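# Lower held peg into plate hole until seated

## Task

The left gripper starts out holding a peg a little above a plate, near the plate's hole. Guide the peg down into that hole so that it sits on the hole's bottom. The task fails if the peg is forced or wedged in with too much force. The result must still hold once the robot stops acting, and nothing may end up off the table.

## Robot and tools

Robot: two arms, left_arm and right_arm, each ending in a parallel two-finger gripper. The base of left_arm is near (-0.028, +0.278, +0.012) m and the base of right_arm is near (+0.008, -0.272, +0.028) m. In this job only the left gripper matters, since it already holds the peg. The right arm should stay still and clear of the left one, because contact between the arms can fail the scene.

Frame: all poses, positions and velocities use the scene frame. Its origin is at table-top height, midway between the nominal bases. +x points out over the table, +z points up, and +y points toward the left arm. Camera image sides do not match these names. The fingers point along the gripper's own +z axis and open and close along its y axis. end_effector_position is the point between the finger pads, about 1 cm behind the tips. Printed poses can be off by a few cm.

Row layout, shared by execute_actions and move: one row holds 14 numbers for both arms together. The order is dx, dy, dz, rx, ry, rz, opening for left_arm, then the same seven for right_arm. dx, dy and dz are offsets along the scene axes, and 1.0 equals 0.6 m. rx, ry and rz form one rotation vector, where 1.0 equals 180 degrees, turning about the hand's own position. All range from -1 to 1. These six numbers are offsets from the arm's current "Hand target", not absolute poses. Opening is absolute: +1 means fully open (0.093 m) and -1 means closed. To leave an arm alone, send zeros for its six pose numbers and repeat its present opening. A 0 in the opening slot is itself a command to half-open. For example, 0.01 in dz is 6 mm.

execute_actions(actions, cameras): actions is a list of actions. Each action holds up to 15 rows, one per 1/30 s step, and the last row is held to fill out 15 steps. Each row is counted from the Hand target at the start of that action, not from the previous row. Sending the same offset again moves the arm further. An empty list returns camera images and full state. cameras takes names, ["all"] or [].

move(target, speed, blend, opening_speed, grip_force, blocking, cameras): drives each gripper along a straight line to the target. target is either one 14-number row or a list of up to 15 rows. Every row is an offset from the same starting Hand targets, not from the row before it. speed is in m/s, from 0.002 to 2.9, with a default of 0.25. Use something slow, around 0.01 to 0.03, near the plate, since faster contact hits harder. blend is a corner radius in metres for lists, where 0 means stopping at each target. opening_speed is a rate on the -1 to 1 scale per second, at least 0.2. grip_force is the newtons per finger pad, from 10 to 50, with 50 as the default. blocking=false makes the call return early while the motion continues. The result includes a "move:" line such as done, off_target, moving, held or fault, plus any limits, e.g. limits=paced for a clipped pose or limits=held for withheld steps. Done means within 10 mm and 2 degrees, and it says nothing about contact.

wait(seconds, cameras) lets time pass without sending new commands. stop(cameras) brakes a running move. zoom_image(camera, region [x0,y0,x1,y1], at most 504x504 px) enlarges part of the newest image. Camera names are cam_head_left, cam_head_right, cam_high, cam_low, cam_left_wrist and cam_right_wrist, each 672x504. read_manual(section="licences") only returns licence text. finished_scene(scene) ends the scene and cannot be undone. After ending scene 1, make no further call in that reply.

Results report end_effector_position (m) and end_effector_quat_wxyz per arm, the Hand target and Tool commands. grip_measured runs from +1 (open) to -1 (closed). The pads meet near -0.94, and each mm of object width adds about 0.0208. Keep sending the same closing number so the peg stays held; raising it well above the peg's width reading releases it. Joint positions end with the finger opening in m. Joint torques and velocities are also given, and "within noise" means still. MOTOR HOT appears at 75 °C. At 90 °C an OVER-TEMPERATURE FAULT folds that arm away for the rest of the scene.

Suggested order: first take an empty-list look to find the peg and hole. Next, line up x and y over the hole and check that the gripper is not tilted. Then lower slowly in small dz steps, with negative dz for down, and watch z and the torques. Once z stops dropping, the peg is seated. Stop there and command a target back above the gripper's actual position so that it is not pressing. Release only once the peg is clearly resting on the bottom, then lift straight up before calling finished_scene.

Cautions: the controller clips each step's orientation to within 40 degrees of the measured one. Grippers tend to sag or stop short, and a small command can go sideways. Check the pose after every motion and add the missing distance as an offset. A blocked arm keeps pushing until you command it back. Avoid ramming or wedging the peg, fast contacts, dropping it, and cable or arm-to-arm contact. Also avoid passing near an arm's own base, and avoid long holds at full stretch, which heat the motors. Thinking time runs the scene clock.

Each tool is called as a command line: name --argument value for each argument, lists and objects as JSON in quotes; but a table of rows of numbers goes row by row, as --pt "numbers of a row", without its own name.

## Session

execute_actions --actions '[]' --cameras '["cam_left_wrist"]'

zoom_image --camera "cam_left_wrist" --region '[84, 0, 336, 252]'

zoom_image --camera "cam_left_wrist" --region '[336, 0, 588, 252]'

zoom_image --camera "cam_left_wrist" --region '[250, 110, 410, 270]'

Scene clock: 0.00 s.
left_arm: end_effector_position=(+0.2160, +0.0152, +0.1417) grip_measured=-0.194 end_effector_quat_wxyz=(+0.075, +0.940, +0.331, +0.038) | right_arm: end_effector_position=(+0.3830, -0.2708, +0.4305) grip_measured=+1.000 end_effector_quat_wxyz=(+0.707, -0.001, +0.707, +0.001)
Joint positions: left_arm=[-0.797 1.744 1.485 -1.144 -0.011 1.637 0.036] | right_arm=[0 1.047 1.047 0 0 0 0.093]
Joint velocities: left_arm=[0.007 -0.012 -0.017 -0.007 -0.007 -0.037 0.005] | right_arm=[within noise]
Joint torques (N m): no reading
Motor temperatures (°C): left_arm=[33 36 33 33 32 32 34] | right_arm=[33 38 44 39 31 34 34]
Heat: left arm: 36 °C; right arm: 44 °C.
Hand target: left_arm +0.2145, +0.0160, +0.1507; +0.080, +0.940, +0.331, +0.039 | right_arm +0.3815, -0.2708, +0.4383; +0.714, -0.001, +0.701, +0.001
Tool commands: left_gripper/opening=-0.923928 right_gripper/opening=+1.0
Images, in order (width x height): cam_left_wrist 672x504.

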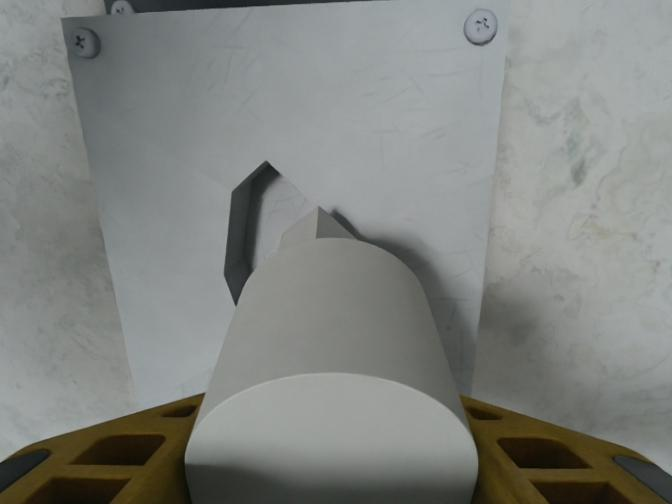

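Scaled by 2.000 from the camera's image (finer frame: 960x720).

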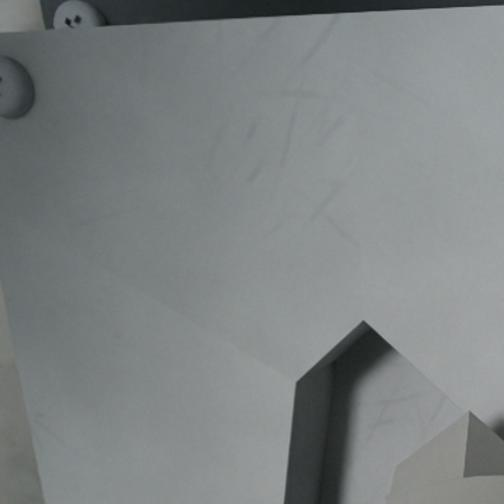

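Scaled by 2.000 from the camera's image (finer frame: 960x720).

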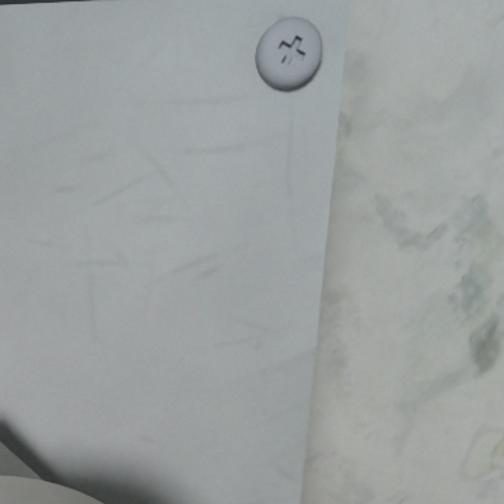

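Scaled by 3.150 from the camera's image (finer frame: 960x720).

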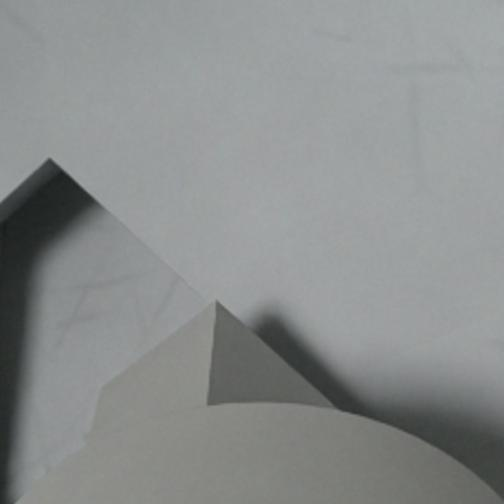

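move --pt "0 0 0.0417 0 0 0 -0.923928 0 0 0 0 0 0 1.0" --pt "-0.008 -0.0488 0.0442 0.0504 0.0013 0.0178 -0.923928 0 0 0 0 0 0 1.0" --pt "0.0122 -0.049 -0.0142 0.0504 0.0013 0.0178 -0.923928 0 0 0 0 0 0 1.0" --speed '[0.15, 0.15, 0.09]' --blend '[0.01, 0.005, 0]' --cameras '["cam_left_wrist"]'

zoom_image --camera "cam_left_wrist" --region '[84, 0, 336, 252]'

zoom_image --camera "cam_left_wrist" --region '[336, 0, 588, 252]'

zoom_image --camera "cam_left_wrist" --region '[250, 110, 410, 270]'

Scene clock: 40.33 s.
left_arm: end_effector_position=(+0.2214, -0.0192, +0.1443) grip_measured=-0.160 end_effector_quat_wxyz=(+0.015, +0.934, +0.351, +0.062) | right_arm: end_effector_position=(+0.3830, -0.2708, +0.4305) grip_measured=+1.000 end_effector_quat_wxyz=(+0.707, -0.001, +0.707, +0.001)
Joint positions: left_arm=[-0.89 1.958 1.779 -1.327 -0.111 1.507 0.038] | right_arm=[0 1.047 1.047 0 0 0 0.093]
Joint torques (N m): left_arm=[0.59 -7.57 5.05 0.05 -0.28 -0.1] | right_arm=[-0.35 -2.54 8.5 2.38 0.06 0.08]
Motor temperatures (°C): left_arm=[33 43 38 33 32 32 35] | right_arm=[33 39 50 45 31 34 34]
Heat: left arm: 43 °C; right arm: 50 °C.
Hand target: left_arm +0.2218, -0.0135, +0.1422; +0.004, +0.934, +0.353, +0.065 | right_arm +0.3815, -0.2708, +0.4383; +0.714, -0.001, +0.701, +0.001
Off the commanded pose: left_arm 0.006 m, 1 deg | right_arm 0.008 m, 1 deg.
move: done

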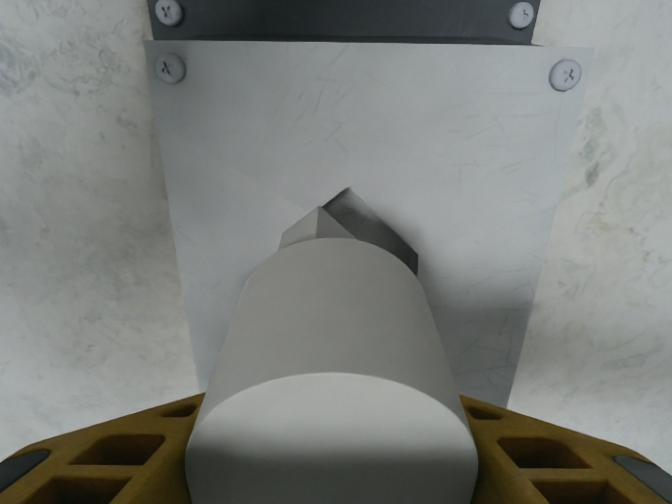

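Scaled by 2.000 from the camera's image (finer frame: 960x720).

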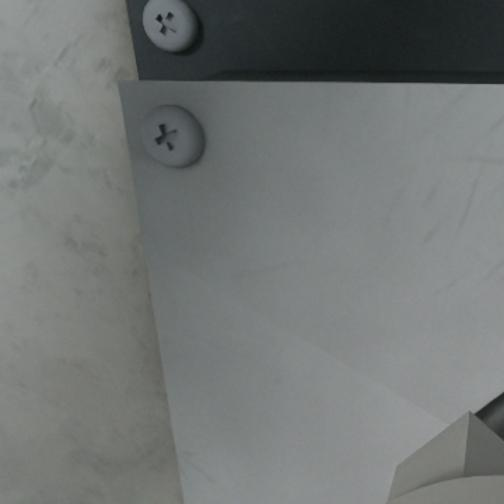

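Scaled by 2.000 from the camera's image (finer frame: 960x720).

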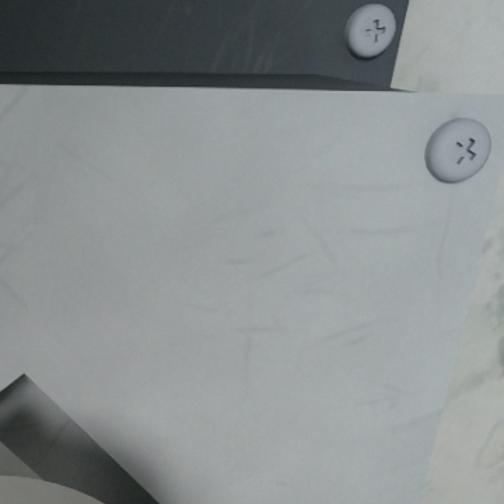

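Scaled by 3.150 from the camera's image (finer frame: 960x720).

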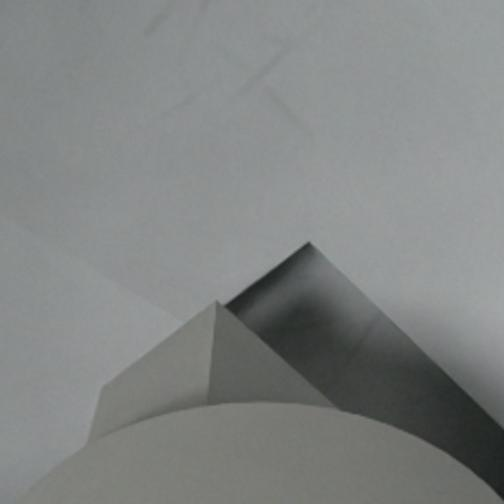

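zoom_image --camera "cam_left_wrist" --region '[170, 230, 350, 410]'

zoom_image --camera "cam_left_wrist" --region '[320, 230, 500, 410]'

zoom_image --camera "cam_left_wrist" --region '[270, 180, 370, 280]'

Scaled by 2.800 from the camera's image (finer frame: 960x720).

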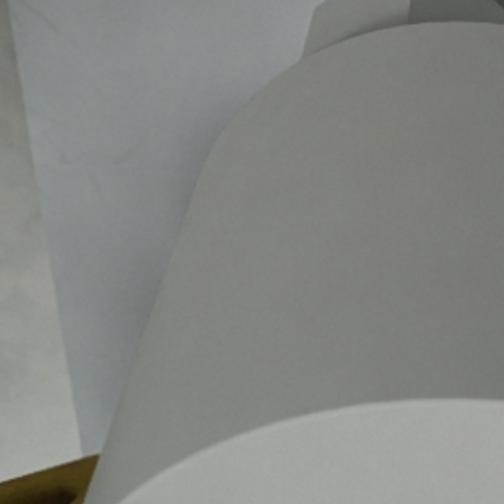

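Scaled by 2.800 from the camera's image (finer frame: 960x720).

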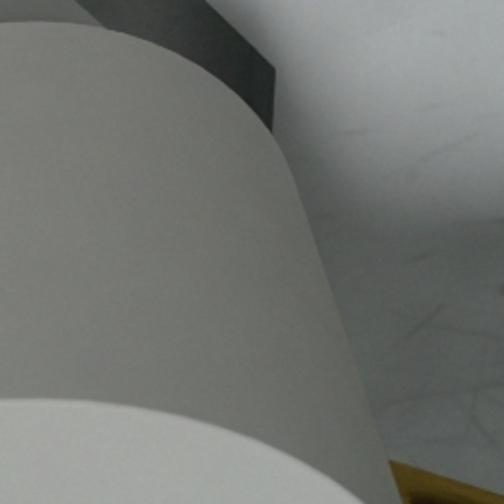

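Scaled by 5.040 from the camera's image (finer frame: 960x720).

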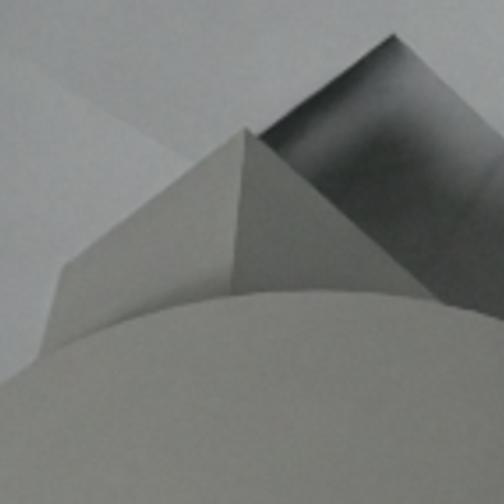

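move --pt "-0.0392 0.0067 0.0503 0.0097 -0.0233 0.001 -0.923928 0 0 0 0 0 0 1.0" --pt "-0.0192 0.0067 -0.008 0.0097 -0.0233 0.001 -0.923928 0 0 0 0 0 0 1.0" --speed '[0.15, 0.09]' --blend '[0.005, 0]' --cameras '["cam_left_wrist"]'

zoom_image --camera "cam_left_wrist" --region '[84, 0, 336, 252]'

zoom_image --camera "cam_left_wrist" --region '[380, 0, 632, 252]'

zoom_image --camera "cam_left_wrist" --region '[270, 160, 390, 280]'

Scene clock: 110.37 s.
left_arm: end_effector_position=(+0.2095, -0.0159, +0.1309) grip_measured=-0.160 end_effector_quat_wxyz=(+0.003, +0.931, +0.351, +0.097) | right_arm: end_effector_position=(+0.3830, -0.2708, +0.4305) grip_measured=+1.000 end_effector_quat_wxyz=(+0.707, -0.001, +0.707, +0.001)
Joint positions: left_arm=[-0.943 1.925 1.673 -1.267 -0.187 1.45 0.038] | right_arm=[0 1.047 1.047 0 0 0 0.093]
Joint torques (N m): left_arm=[0.62 -9.03 5.04 0.03 -0.35 -0.06] | right_arm=[-0.29 -2.54 8.53 2.35 0.06 0.03]
Heat: left arm: 46 °C; right arm: 54 °C.
Hand target: left_arm +0.2103, -0.0094, +0.1373; +0.002, +0.930, +0.353, +0.104 | right_arm +0.3815, -0.2708, +0.4383; +0.714, -0.001, +0.701, +0.001
Off the commanded pose: left_arm 0.009 m, 1 deg | right_arm 0.008 m, 1 deg.
move: done

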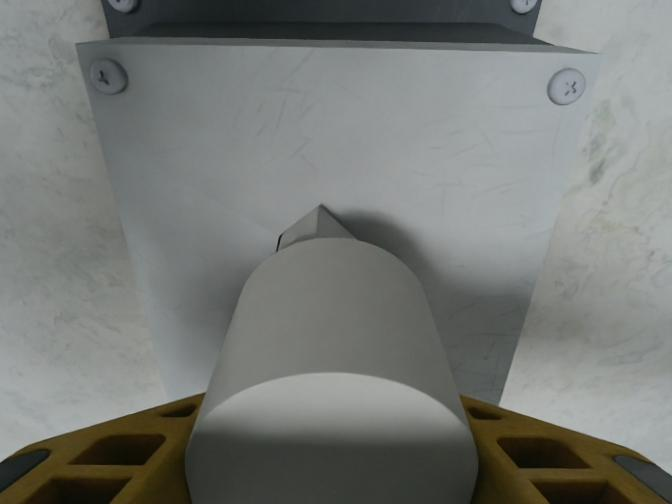

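Scaled by 2.000 from the camera's image (finer frame: 960x720).

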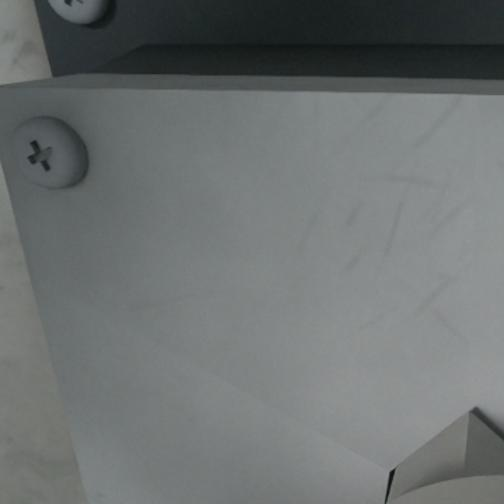

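Scaled by 2.000 from the camera's image (finer frame: 960x720).

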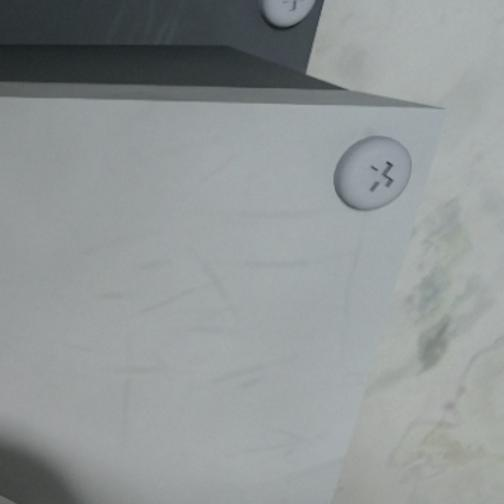

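Scaled by 4.200 from the camera's image (finer frame: 960x720).

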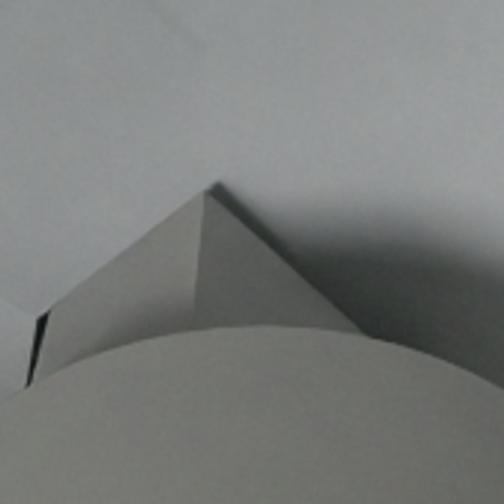

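move --pt "-0.0203 0.0003 0.0693 0 0 0 -0.923928 0 0 0 0 0 0 1.0" --pt "-0.0003 0.0003 0.011 0 0 0 -0.923928 0 0 0 0 0 0 1.0" --pt "0.0009 0.0028 -0.004 0 0 0 -0.923928 0 0 0 0 0 0 1.0" --speed '[0.15, 0.09, 0.06]' --blend '[0.005, 0, 0]' --cameras '["cam_left_wrist"]'

zoom_image --camera "cam_left_wrist" --region '[270, 160, 390, 280]'

Scene clock: 149.20 s.
left_arm: end_effector_position=(+0.2100, -0.0142, +0.1298) grip_measured=-0.160 end_effector_quat_wxyz=(+0.005, +0.929, +0.357, +0.098) | right_arm: end_effector_position=(+0.3830, -0.2708, +0.4305) grip_measured=+1.000 end_effector_quat_wxyz=(+0.707, -0.001, +0.707, +0.001)
Joint positions: left_arm=[-0.94 1.917 1.658 -1.256 -0.189 1.442 0.038] | right_arm=[0 1.047 1.047 0 0 0 0.093]
Joint torques (N m): left_arm=[0.68 -8.53 4.94 0 -0.32 0.08] | right_arm=[-0.36 -2.56 8.55 2.37 0.06 0.05]
Motor temperatures (°C): left_arm=[33 49 37 33 32 32 37] | right_arm=[33 38 54 50 31 34 34]
Heat: left arm: 49 °C; right arm: 54 °C.
Hand target: left_arm +0.2108, -0.0078, +0.1350; +0.002, +0.930, +0.353, +0.104 | right_arm +0.3815, -0.2708, +0.4383; +0.714, -0.001, +0.701, +0.001
Off the commanded pose: left_arm 0.008 m, 1 deg | right_arm 0.008 m, 1 deg.
move: done

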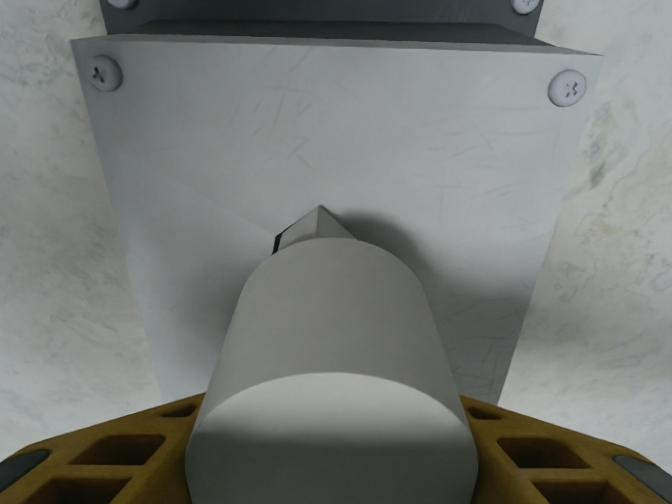

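Scaled by 4.200 from the camera's image (finer frame: 960x720).

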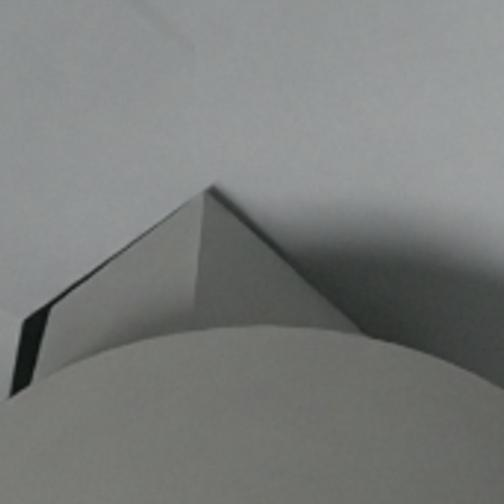

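move --pt "-0.0195 -0.001 0.0735 0 0 0 -0.923928 0 0 0 0 0 0 1.0" --pt "0.0005 -0.001 0.0152 0 0 0 -0.923928 0 0 0 0 0 0 1.0" --pt "0.0025 0.0032 -0.0095 0 0 0 -0.923928 0 0 0 0 0 0 1.0" --speed '[0.15, 0.09, 0.06]' --blend '[0.005, 0, 0]' --cameras '["cam_left_wrist"]'

zoom_image --camera "cam_left_wrist" --region '[270, 160, 390, 280]'

Scene clock: 163.23 s.
left_arm: end_effector_position=(+0.2103, -0.0110, +0.1275) grip_measured=-0.160 end_effector_quat_wxyz=(+0.001, +0.930, +0.355, +0.098) | right_arm: end_effector_position=(+0.3830, -0.2708, +0.4305) grip_measured=+1.000 end_effector_quat_wxyz=(+0.707, -0.001, +0.707, +0.001)
Joint positions: left_arm=[-0.935 1.914 1.644 -1.252 -0.19 1.45 0.038] | right_arm=[0 1.047 1.047 0 0 0 0.093]
Joint torques (N m): left_arm=[1.01 -8.57 3.82 0.18 -0.34 0.01] | right_arm=[-0.27 -2.61 8.53 2.38 0.05 0.04]
Motor temperatures (°C): left_arm=[33 51 37 33 32 32 37] | right_arm=[33 38 55 50 31 34 34]
Heat: left arm: 51 °C; right arm: 55 °C.
Hand target: left_arm +0.2123, -0.0058, +0.1293; +0.002, +0.930, +0.353, +0.105 | right_arm +0.3815, -0.2708, +0.4383; +0.714, -0.001, +0.701, +0.001
Off the commanded pose: left_arm 0.006 m, 1 deg | right_arm 0.008 m, 1 deg.
move: done

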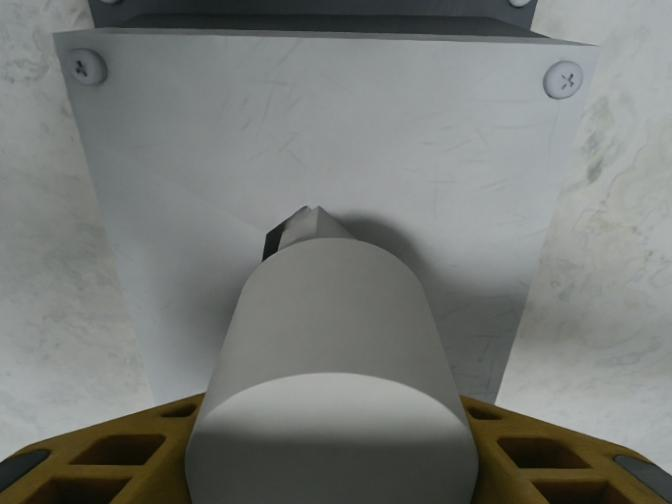

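Scaled by 4.200 from the camera's image (finer frame: 960x720).

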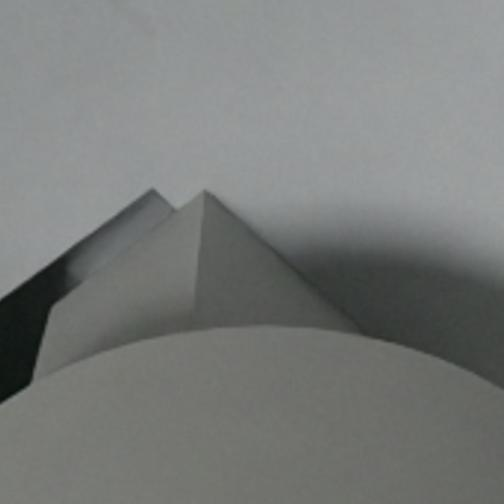

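move --pt "-0.0163 -0.0015 0.0768 0 0 0 -0.923928 0 0 0 0 0 0 1.0" --pt "0.00375 -0.0015 0.0185 0 0 0 -0.923928 0 0 0 0 0 0 1.0" --speed '[0.15, 0.09]' --blend '[0.005, 0]' --cameras '["cam_left_wrist"]'

zoom_image --camera "cam_left_wrist" --region '[60, 0, 312, 252]'

zoom_image --camera "cam_left_wrist" --region '[380, 0, 632, 252]'

zoom_image --camera "cam_left_wrist" --region '[260, 160, 380, 280]'

Scene clock: 213.63 s.
left_arm: end_effector_position=(+0.2141, -0.0126, +0.1382) grip_measured=-0.160 end_effector_quat_wxyz=(+0.008, +0.929, +0.357, +0.100) | right_arm: end_effector_position=(+0.3830, -0.2708, +0.4305) grip_measured=+1.000 end_effector_quat_wxyz=(+0.707, -0.001, +0.707, +0.001)
Joint positions: left_arm=[-0.93 1.913 1.686 -1.278 -0.19 1.452 0.038] | right_arm=[0 1.047 1.047 0 0 0 0.093]
Joint torques (N m): left_arm=[0.75 -7.91 5.14 0.05 -0.29 0.12] | right_arm=[-0.25 -2.63 8.57 2.38 0.05 0.05]
Motor temperatures (°C): left_arm=[33 50 36 33 32 32 37] | right_arm=[33 38 55 52 31 34 34]
Heat: left arm: 50 °C; right arm: 55 °C.
Hand target: left_arm +0.2146, -0.0067, +0.1403; +0.002, +0.930, +0.353, +0.105 | right_arm +0.3815, -0.2708, +0.4383; +0.714, -0.001, +0.701, +0.001
Off the commanded pose: left_arm 0.006 m, 1 deg | right_arm 0.008 m, 1 deg.
move: done

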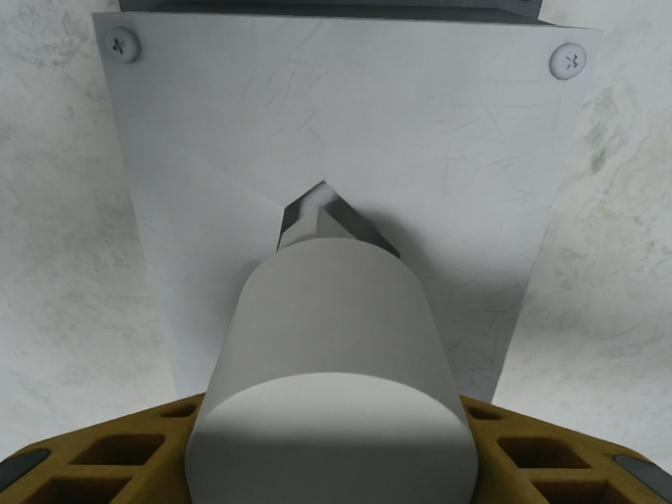

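Scaled by 2.000 from the camera's image (finer frame: 960x720).

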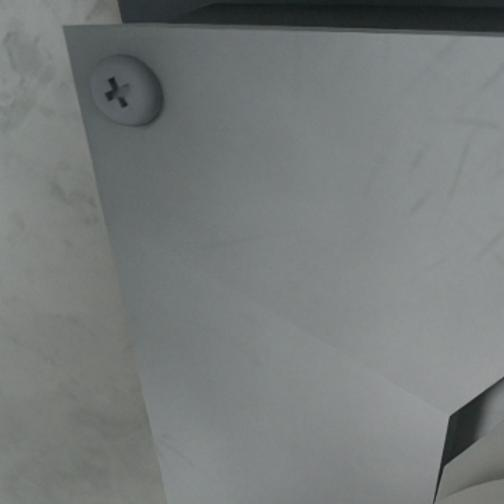

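Scaled by 2.000 from the camera's image (finer frame: 960x720).

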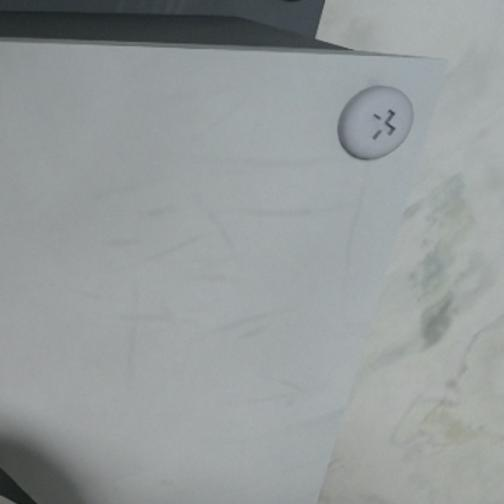

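Scaled by 4.200 from the camera's image (finer frame: 960x720).

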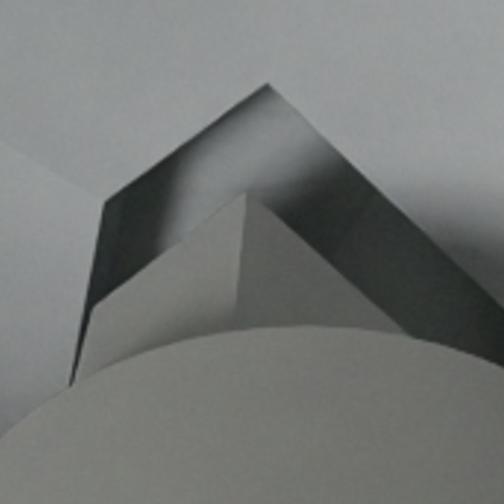

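move --pt "-0.024 -0.002 0.0518 0.0005 0.0012 -0.0083 -0.923928 0 0 0 0 0 0 1.0" --pt "-0.004 -0.002 -0.0065 0.0005 0.0012 -0.0083 -0.923928 0 0 0 0 0 0 1.0" --speed '[0.15, 0.09]' --blend '[0.005, 0]' --cameras '["cam_left_wrist"]'

zoom_image --camera "cam_left_wrist" --region '[260, 160, 380, 280]'

Scene clock: 249.50 s.
left_arm: end_effector_position=(+0.2122, -0.0135, +0.1333) grip_measured=-0.160 end_effector_quat_wxyz=(+0.007, +0.933, +0.345, +0.100) | right_arm: end_effector_position=(+0.3830, -0.2708, +0.4305) grip_measured=+1.000 end_effector_quat_wxyz=(+0.707, -0.001, +0.707, +0.001)
Joint positions: left_arm=[-0.935 1.913 1.666 -1.261 -0.19 1.473 0.038] | right_arm=[0 1.047 1.047 0 0 0 0.093]
Joint torques (N m): left_arm=[0.68 -8.58 5.01 0.04 -0.26 0.12] | right_arm=[-0.29 -2.73 8.58 2.37 0.05 0.03]
Motor temperatures (°C): left_arm=[33 51 36 33 32 32 37] | right_arm=[33 38 56 53 31 34 34]
Heat: left arm: 51 °C; right arm: 56 °C.
Hand target: left_arm +0.2122, -0.0079, +0.1364; +0.002, +0.935, +0.340, +0.103 | right_arm +0.3815, -0.2708, +0.4383; +0.714, -0.001, +0.701, +0.001
Off the commanded pose: left_arm 0.006 m, 1 deg | right_arm 0.008 m, 1 deg.
move: done

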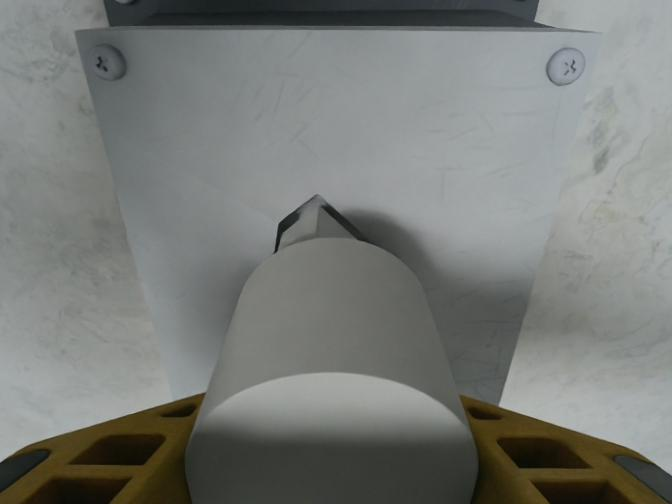

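Scaled by 4.200 from the camera's image (finer frame: 960x720).

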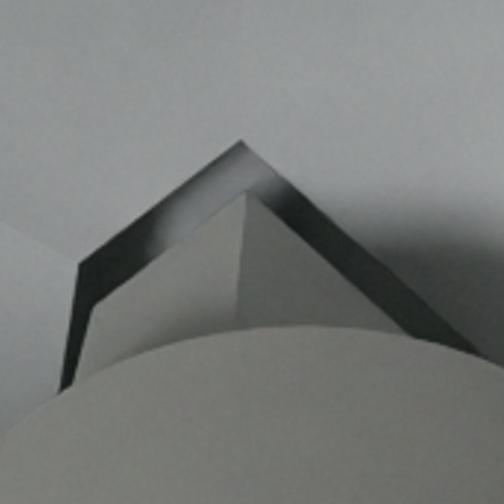

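move --pt "0.0008 0.0014 -0.0167 0 0 0 -0.923928 0 0 0 0 0 0 1.0" --speed 0.06 --cameras '["cam_left_wrist"]'

zoom_image --camera "cam_left_wrist" --region '[260, 160, 380, 280]'

Scene clock: 256.93 s.
left_arm: end_effector_position=(+0.2127, -0.0125, +0.1229) grip_measured=-0.160 end_effector_quat_wxyz=(+0.006, +0.933, +0.345, +0.100) | right_arm: end_effector_position=(+0.3830, -0.2708, +0.4305) grip_measured=+1.000 end_effector_quat_wxyz=(+0.707, -0.001, +0.707, +0.001)
Joint positions: left_arm=[-0.933 1.913 1.625 -1.22 -0.192 1.476 0.038] | right_arm=[0 1.047 1.047 0 0 0 0.093]
Joint torques (N m): left_arm=[0.51 -8.27 4.98 0.05 -0.3 0.01] | right_arm=[-0.31 -2.62 8.58 2.38 0.05 0.08]
Motor temperatures (°C): left_arm=[33 52 37 33 32 32 37] | right_arm=[33 38 56 53 31 34 34]
Heat: left arm: 52 °C; right arm: 56 °C.
Hand target: left_arm +0.2127, -0.0070, +0.1264; +0.002, +0.935, +0.340, +0.103 | right_arm +0.3815, -0.2708, +0.4383; +0.714, -0.001, +0.701, +0.001
Off the commanded pose: left_arm 0.006 m, 1 deg | right_arm 0.008 m, 1 deg.
move: done

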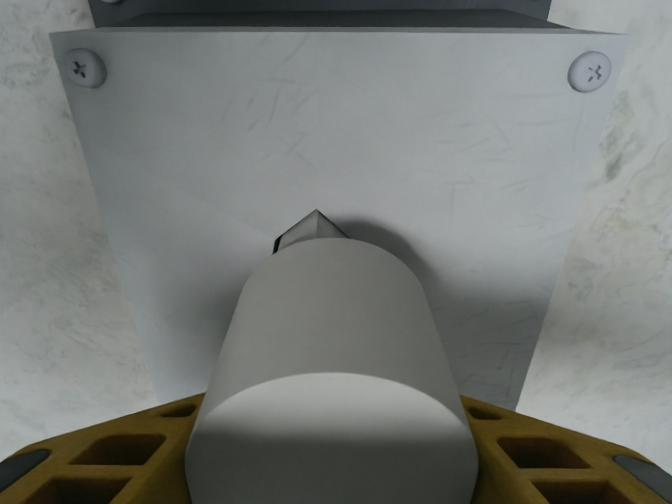

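Scaled by 4.200 from the camera's image (finer frame: 960x720).

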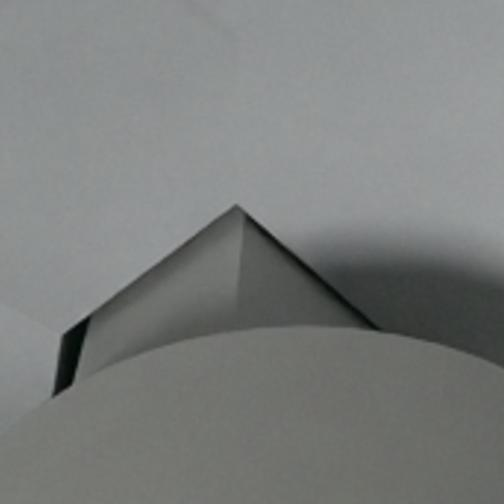

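move --pt "0.0017 0.004 -0.0323 0 0 0 -0.923928 0 0 0 0 0 0 1.0" --speed 0.07 --cameras '["cam_left_wrist"]'

zoom_image --camera "cam_left_wrist" --region '[260, 160, 380, 280]'

Scene clock: 266.40 s.
left_arm: end_effector_position=(+0.2136, -0.0096, +0.1078) grip_measured=-0.160 end_effector_quat_wxyz=(+0.004, +0.933, +0.344, +0.101) | right_arm: end_effector_position=(+0.3830, -0.2708, +0.4305) grip_measured=+1.000 end_effector_quat_wxyz=(+0.707, -0.001, +0.707, +0.001)
Joint positions: left_arm=[-0.928 1.913 1.565 -1.162 -0.194 1.482 0.038] | right_arm=[0 1.047 1.047 0 0 0 0.093]
Joint torques (N m): left_arm=[0.79 -8.39 3.66 0.22 -0.25 0.01] | right_arm=[-0.32 -2.61 8.65 2.37 0.07 0.05]
Motor temperatures (°C): left_arm=[33 52 37 33 32 32 37] | right_arm=[33 38 56 53 31 34 34]
Heat: left arm: 52 °C; right arm: 56 °C.
Hand target: left_arm +0.2137, -0.0047, +0.1070; +0.002, +0.935, +0.340, +0.103 | right_arm +0.3815, -0.2708, +0.4383; +0.714, -0.001, +0.701, +0.001
Off the commanded pose: left_arm 0.005 m, 1 deg | right_arm 0.008 m, 1 deg.
move: done

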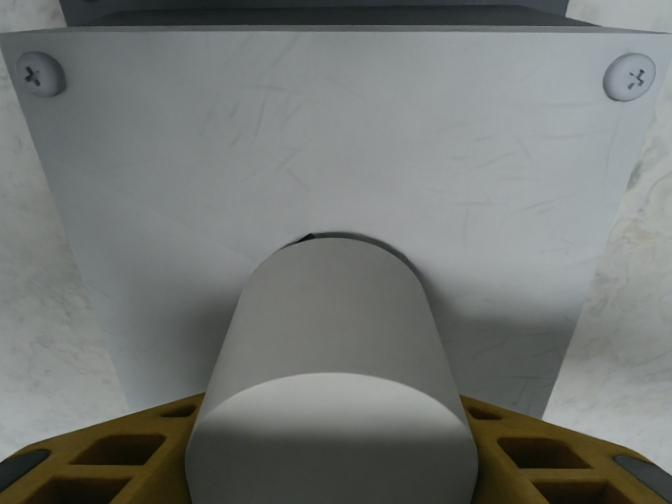

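Scaled by 4.200 from the camera's image (finer frame: 960x720).

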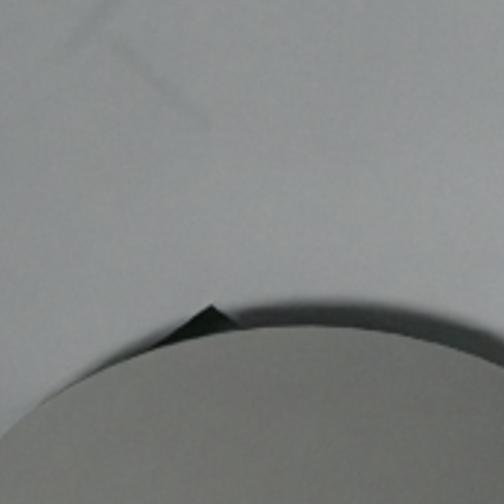

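move --pt "0.0002 0.0008 -0.008 0 0 0 -0.923928 0 0 0 0 0 0 1.0" --pt "0.0002 0.0008 0.003 0 0 0 0.6 0 0 0 0 0 0 1.0" --speed 0.06 --cameras '["cam_left_wrist"]'

Scene clock: 271.07 s.
left_arm: end_effector_position=(+0.2137, -0.0094, +0.1081) grip_measured=+0.597 end_effector_quat_wxyz=(+0.009, +0.933, +0.344, +0.103) | right_arm: end_effector_position=(+0.3830, -0.2708, +0.4305) grip_measured=+1.000 end_effector_quat_wxyz=(+0.707, -0.001, +0.707, +0.001)
Joint positions: left_arm=[-0.928 1.904 1.552 -1.149 -0.195 1.483 0.074] | right_arm=[0 1.047 1.047 0 0 0 0.093]
Joint torques (N m): left_arm=[0.92 -7.69 5.01 0.03 -0.24 0.1] | right_arm=[-0.2 -2.56 8.54 2.38 0.04 0.04]
Motor temperatures (°C): left_arm=[33 52 37 33 32 32 37] | right_arm=[33 38 56 53 31 34 34]
Heat: left arm: 52 °C; right arm: 56 °C.
Hand target: left_arm +0.2137, -0.0042, +0.1088; +0.002, +0.935, +0.340, +0.103 | right_arm +0.3815, -0.2708, +0.4383; +0.714, -0.001, +0.701, +0.001
Off the commanded pose: left_arm 0.005 m, 1 deg | right_arm 0.008 m, 1 deg.
move: done

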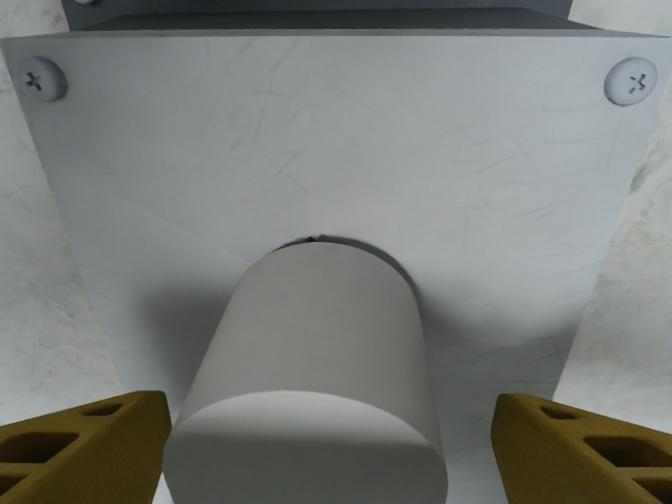

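finished_scene --scene 3

The scene is finished: the task was done.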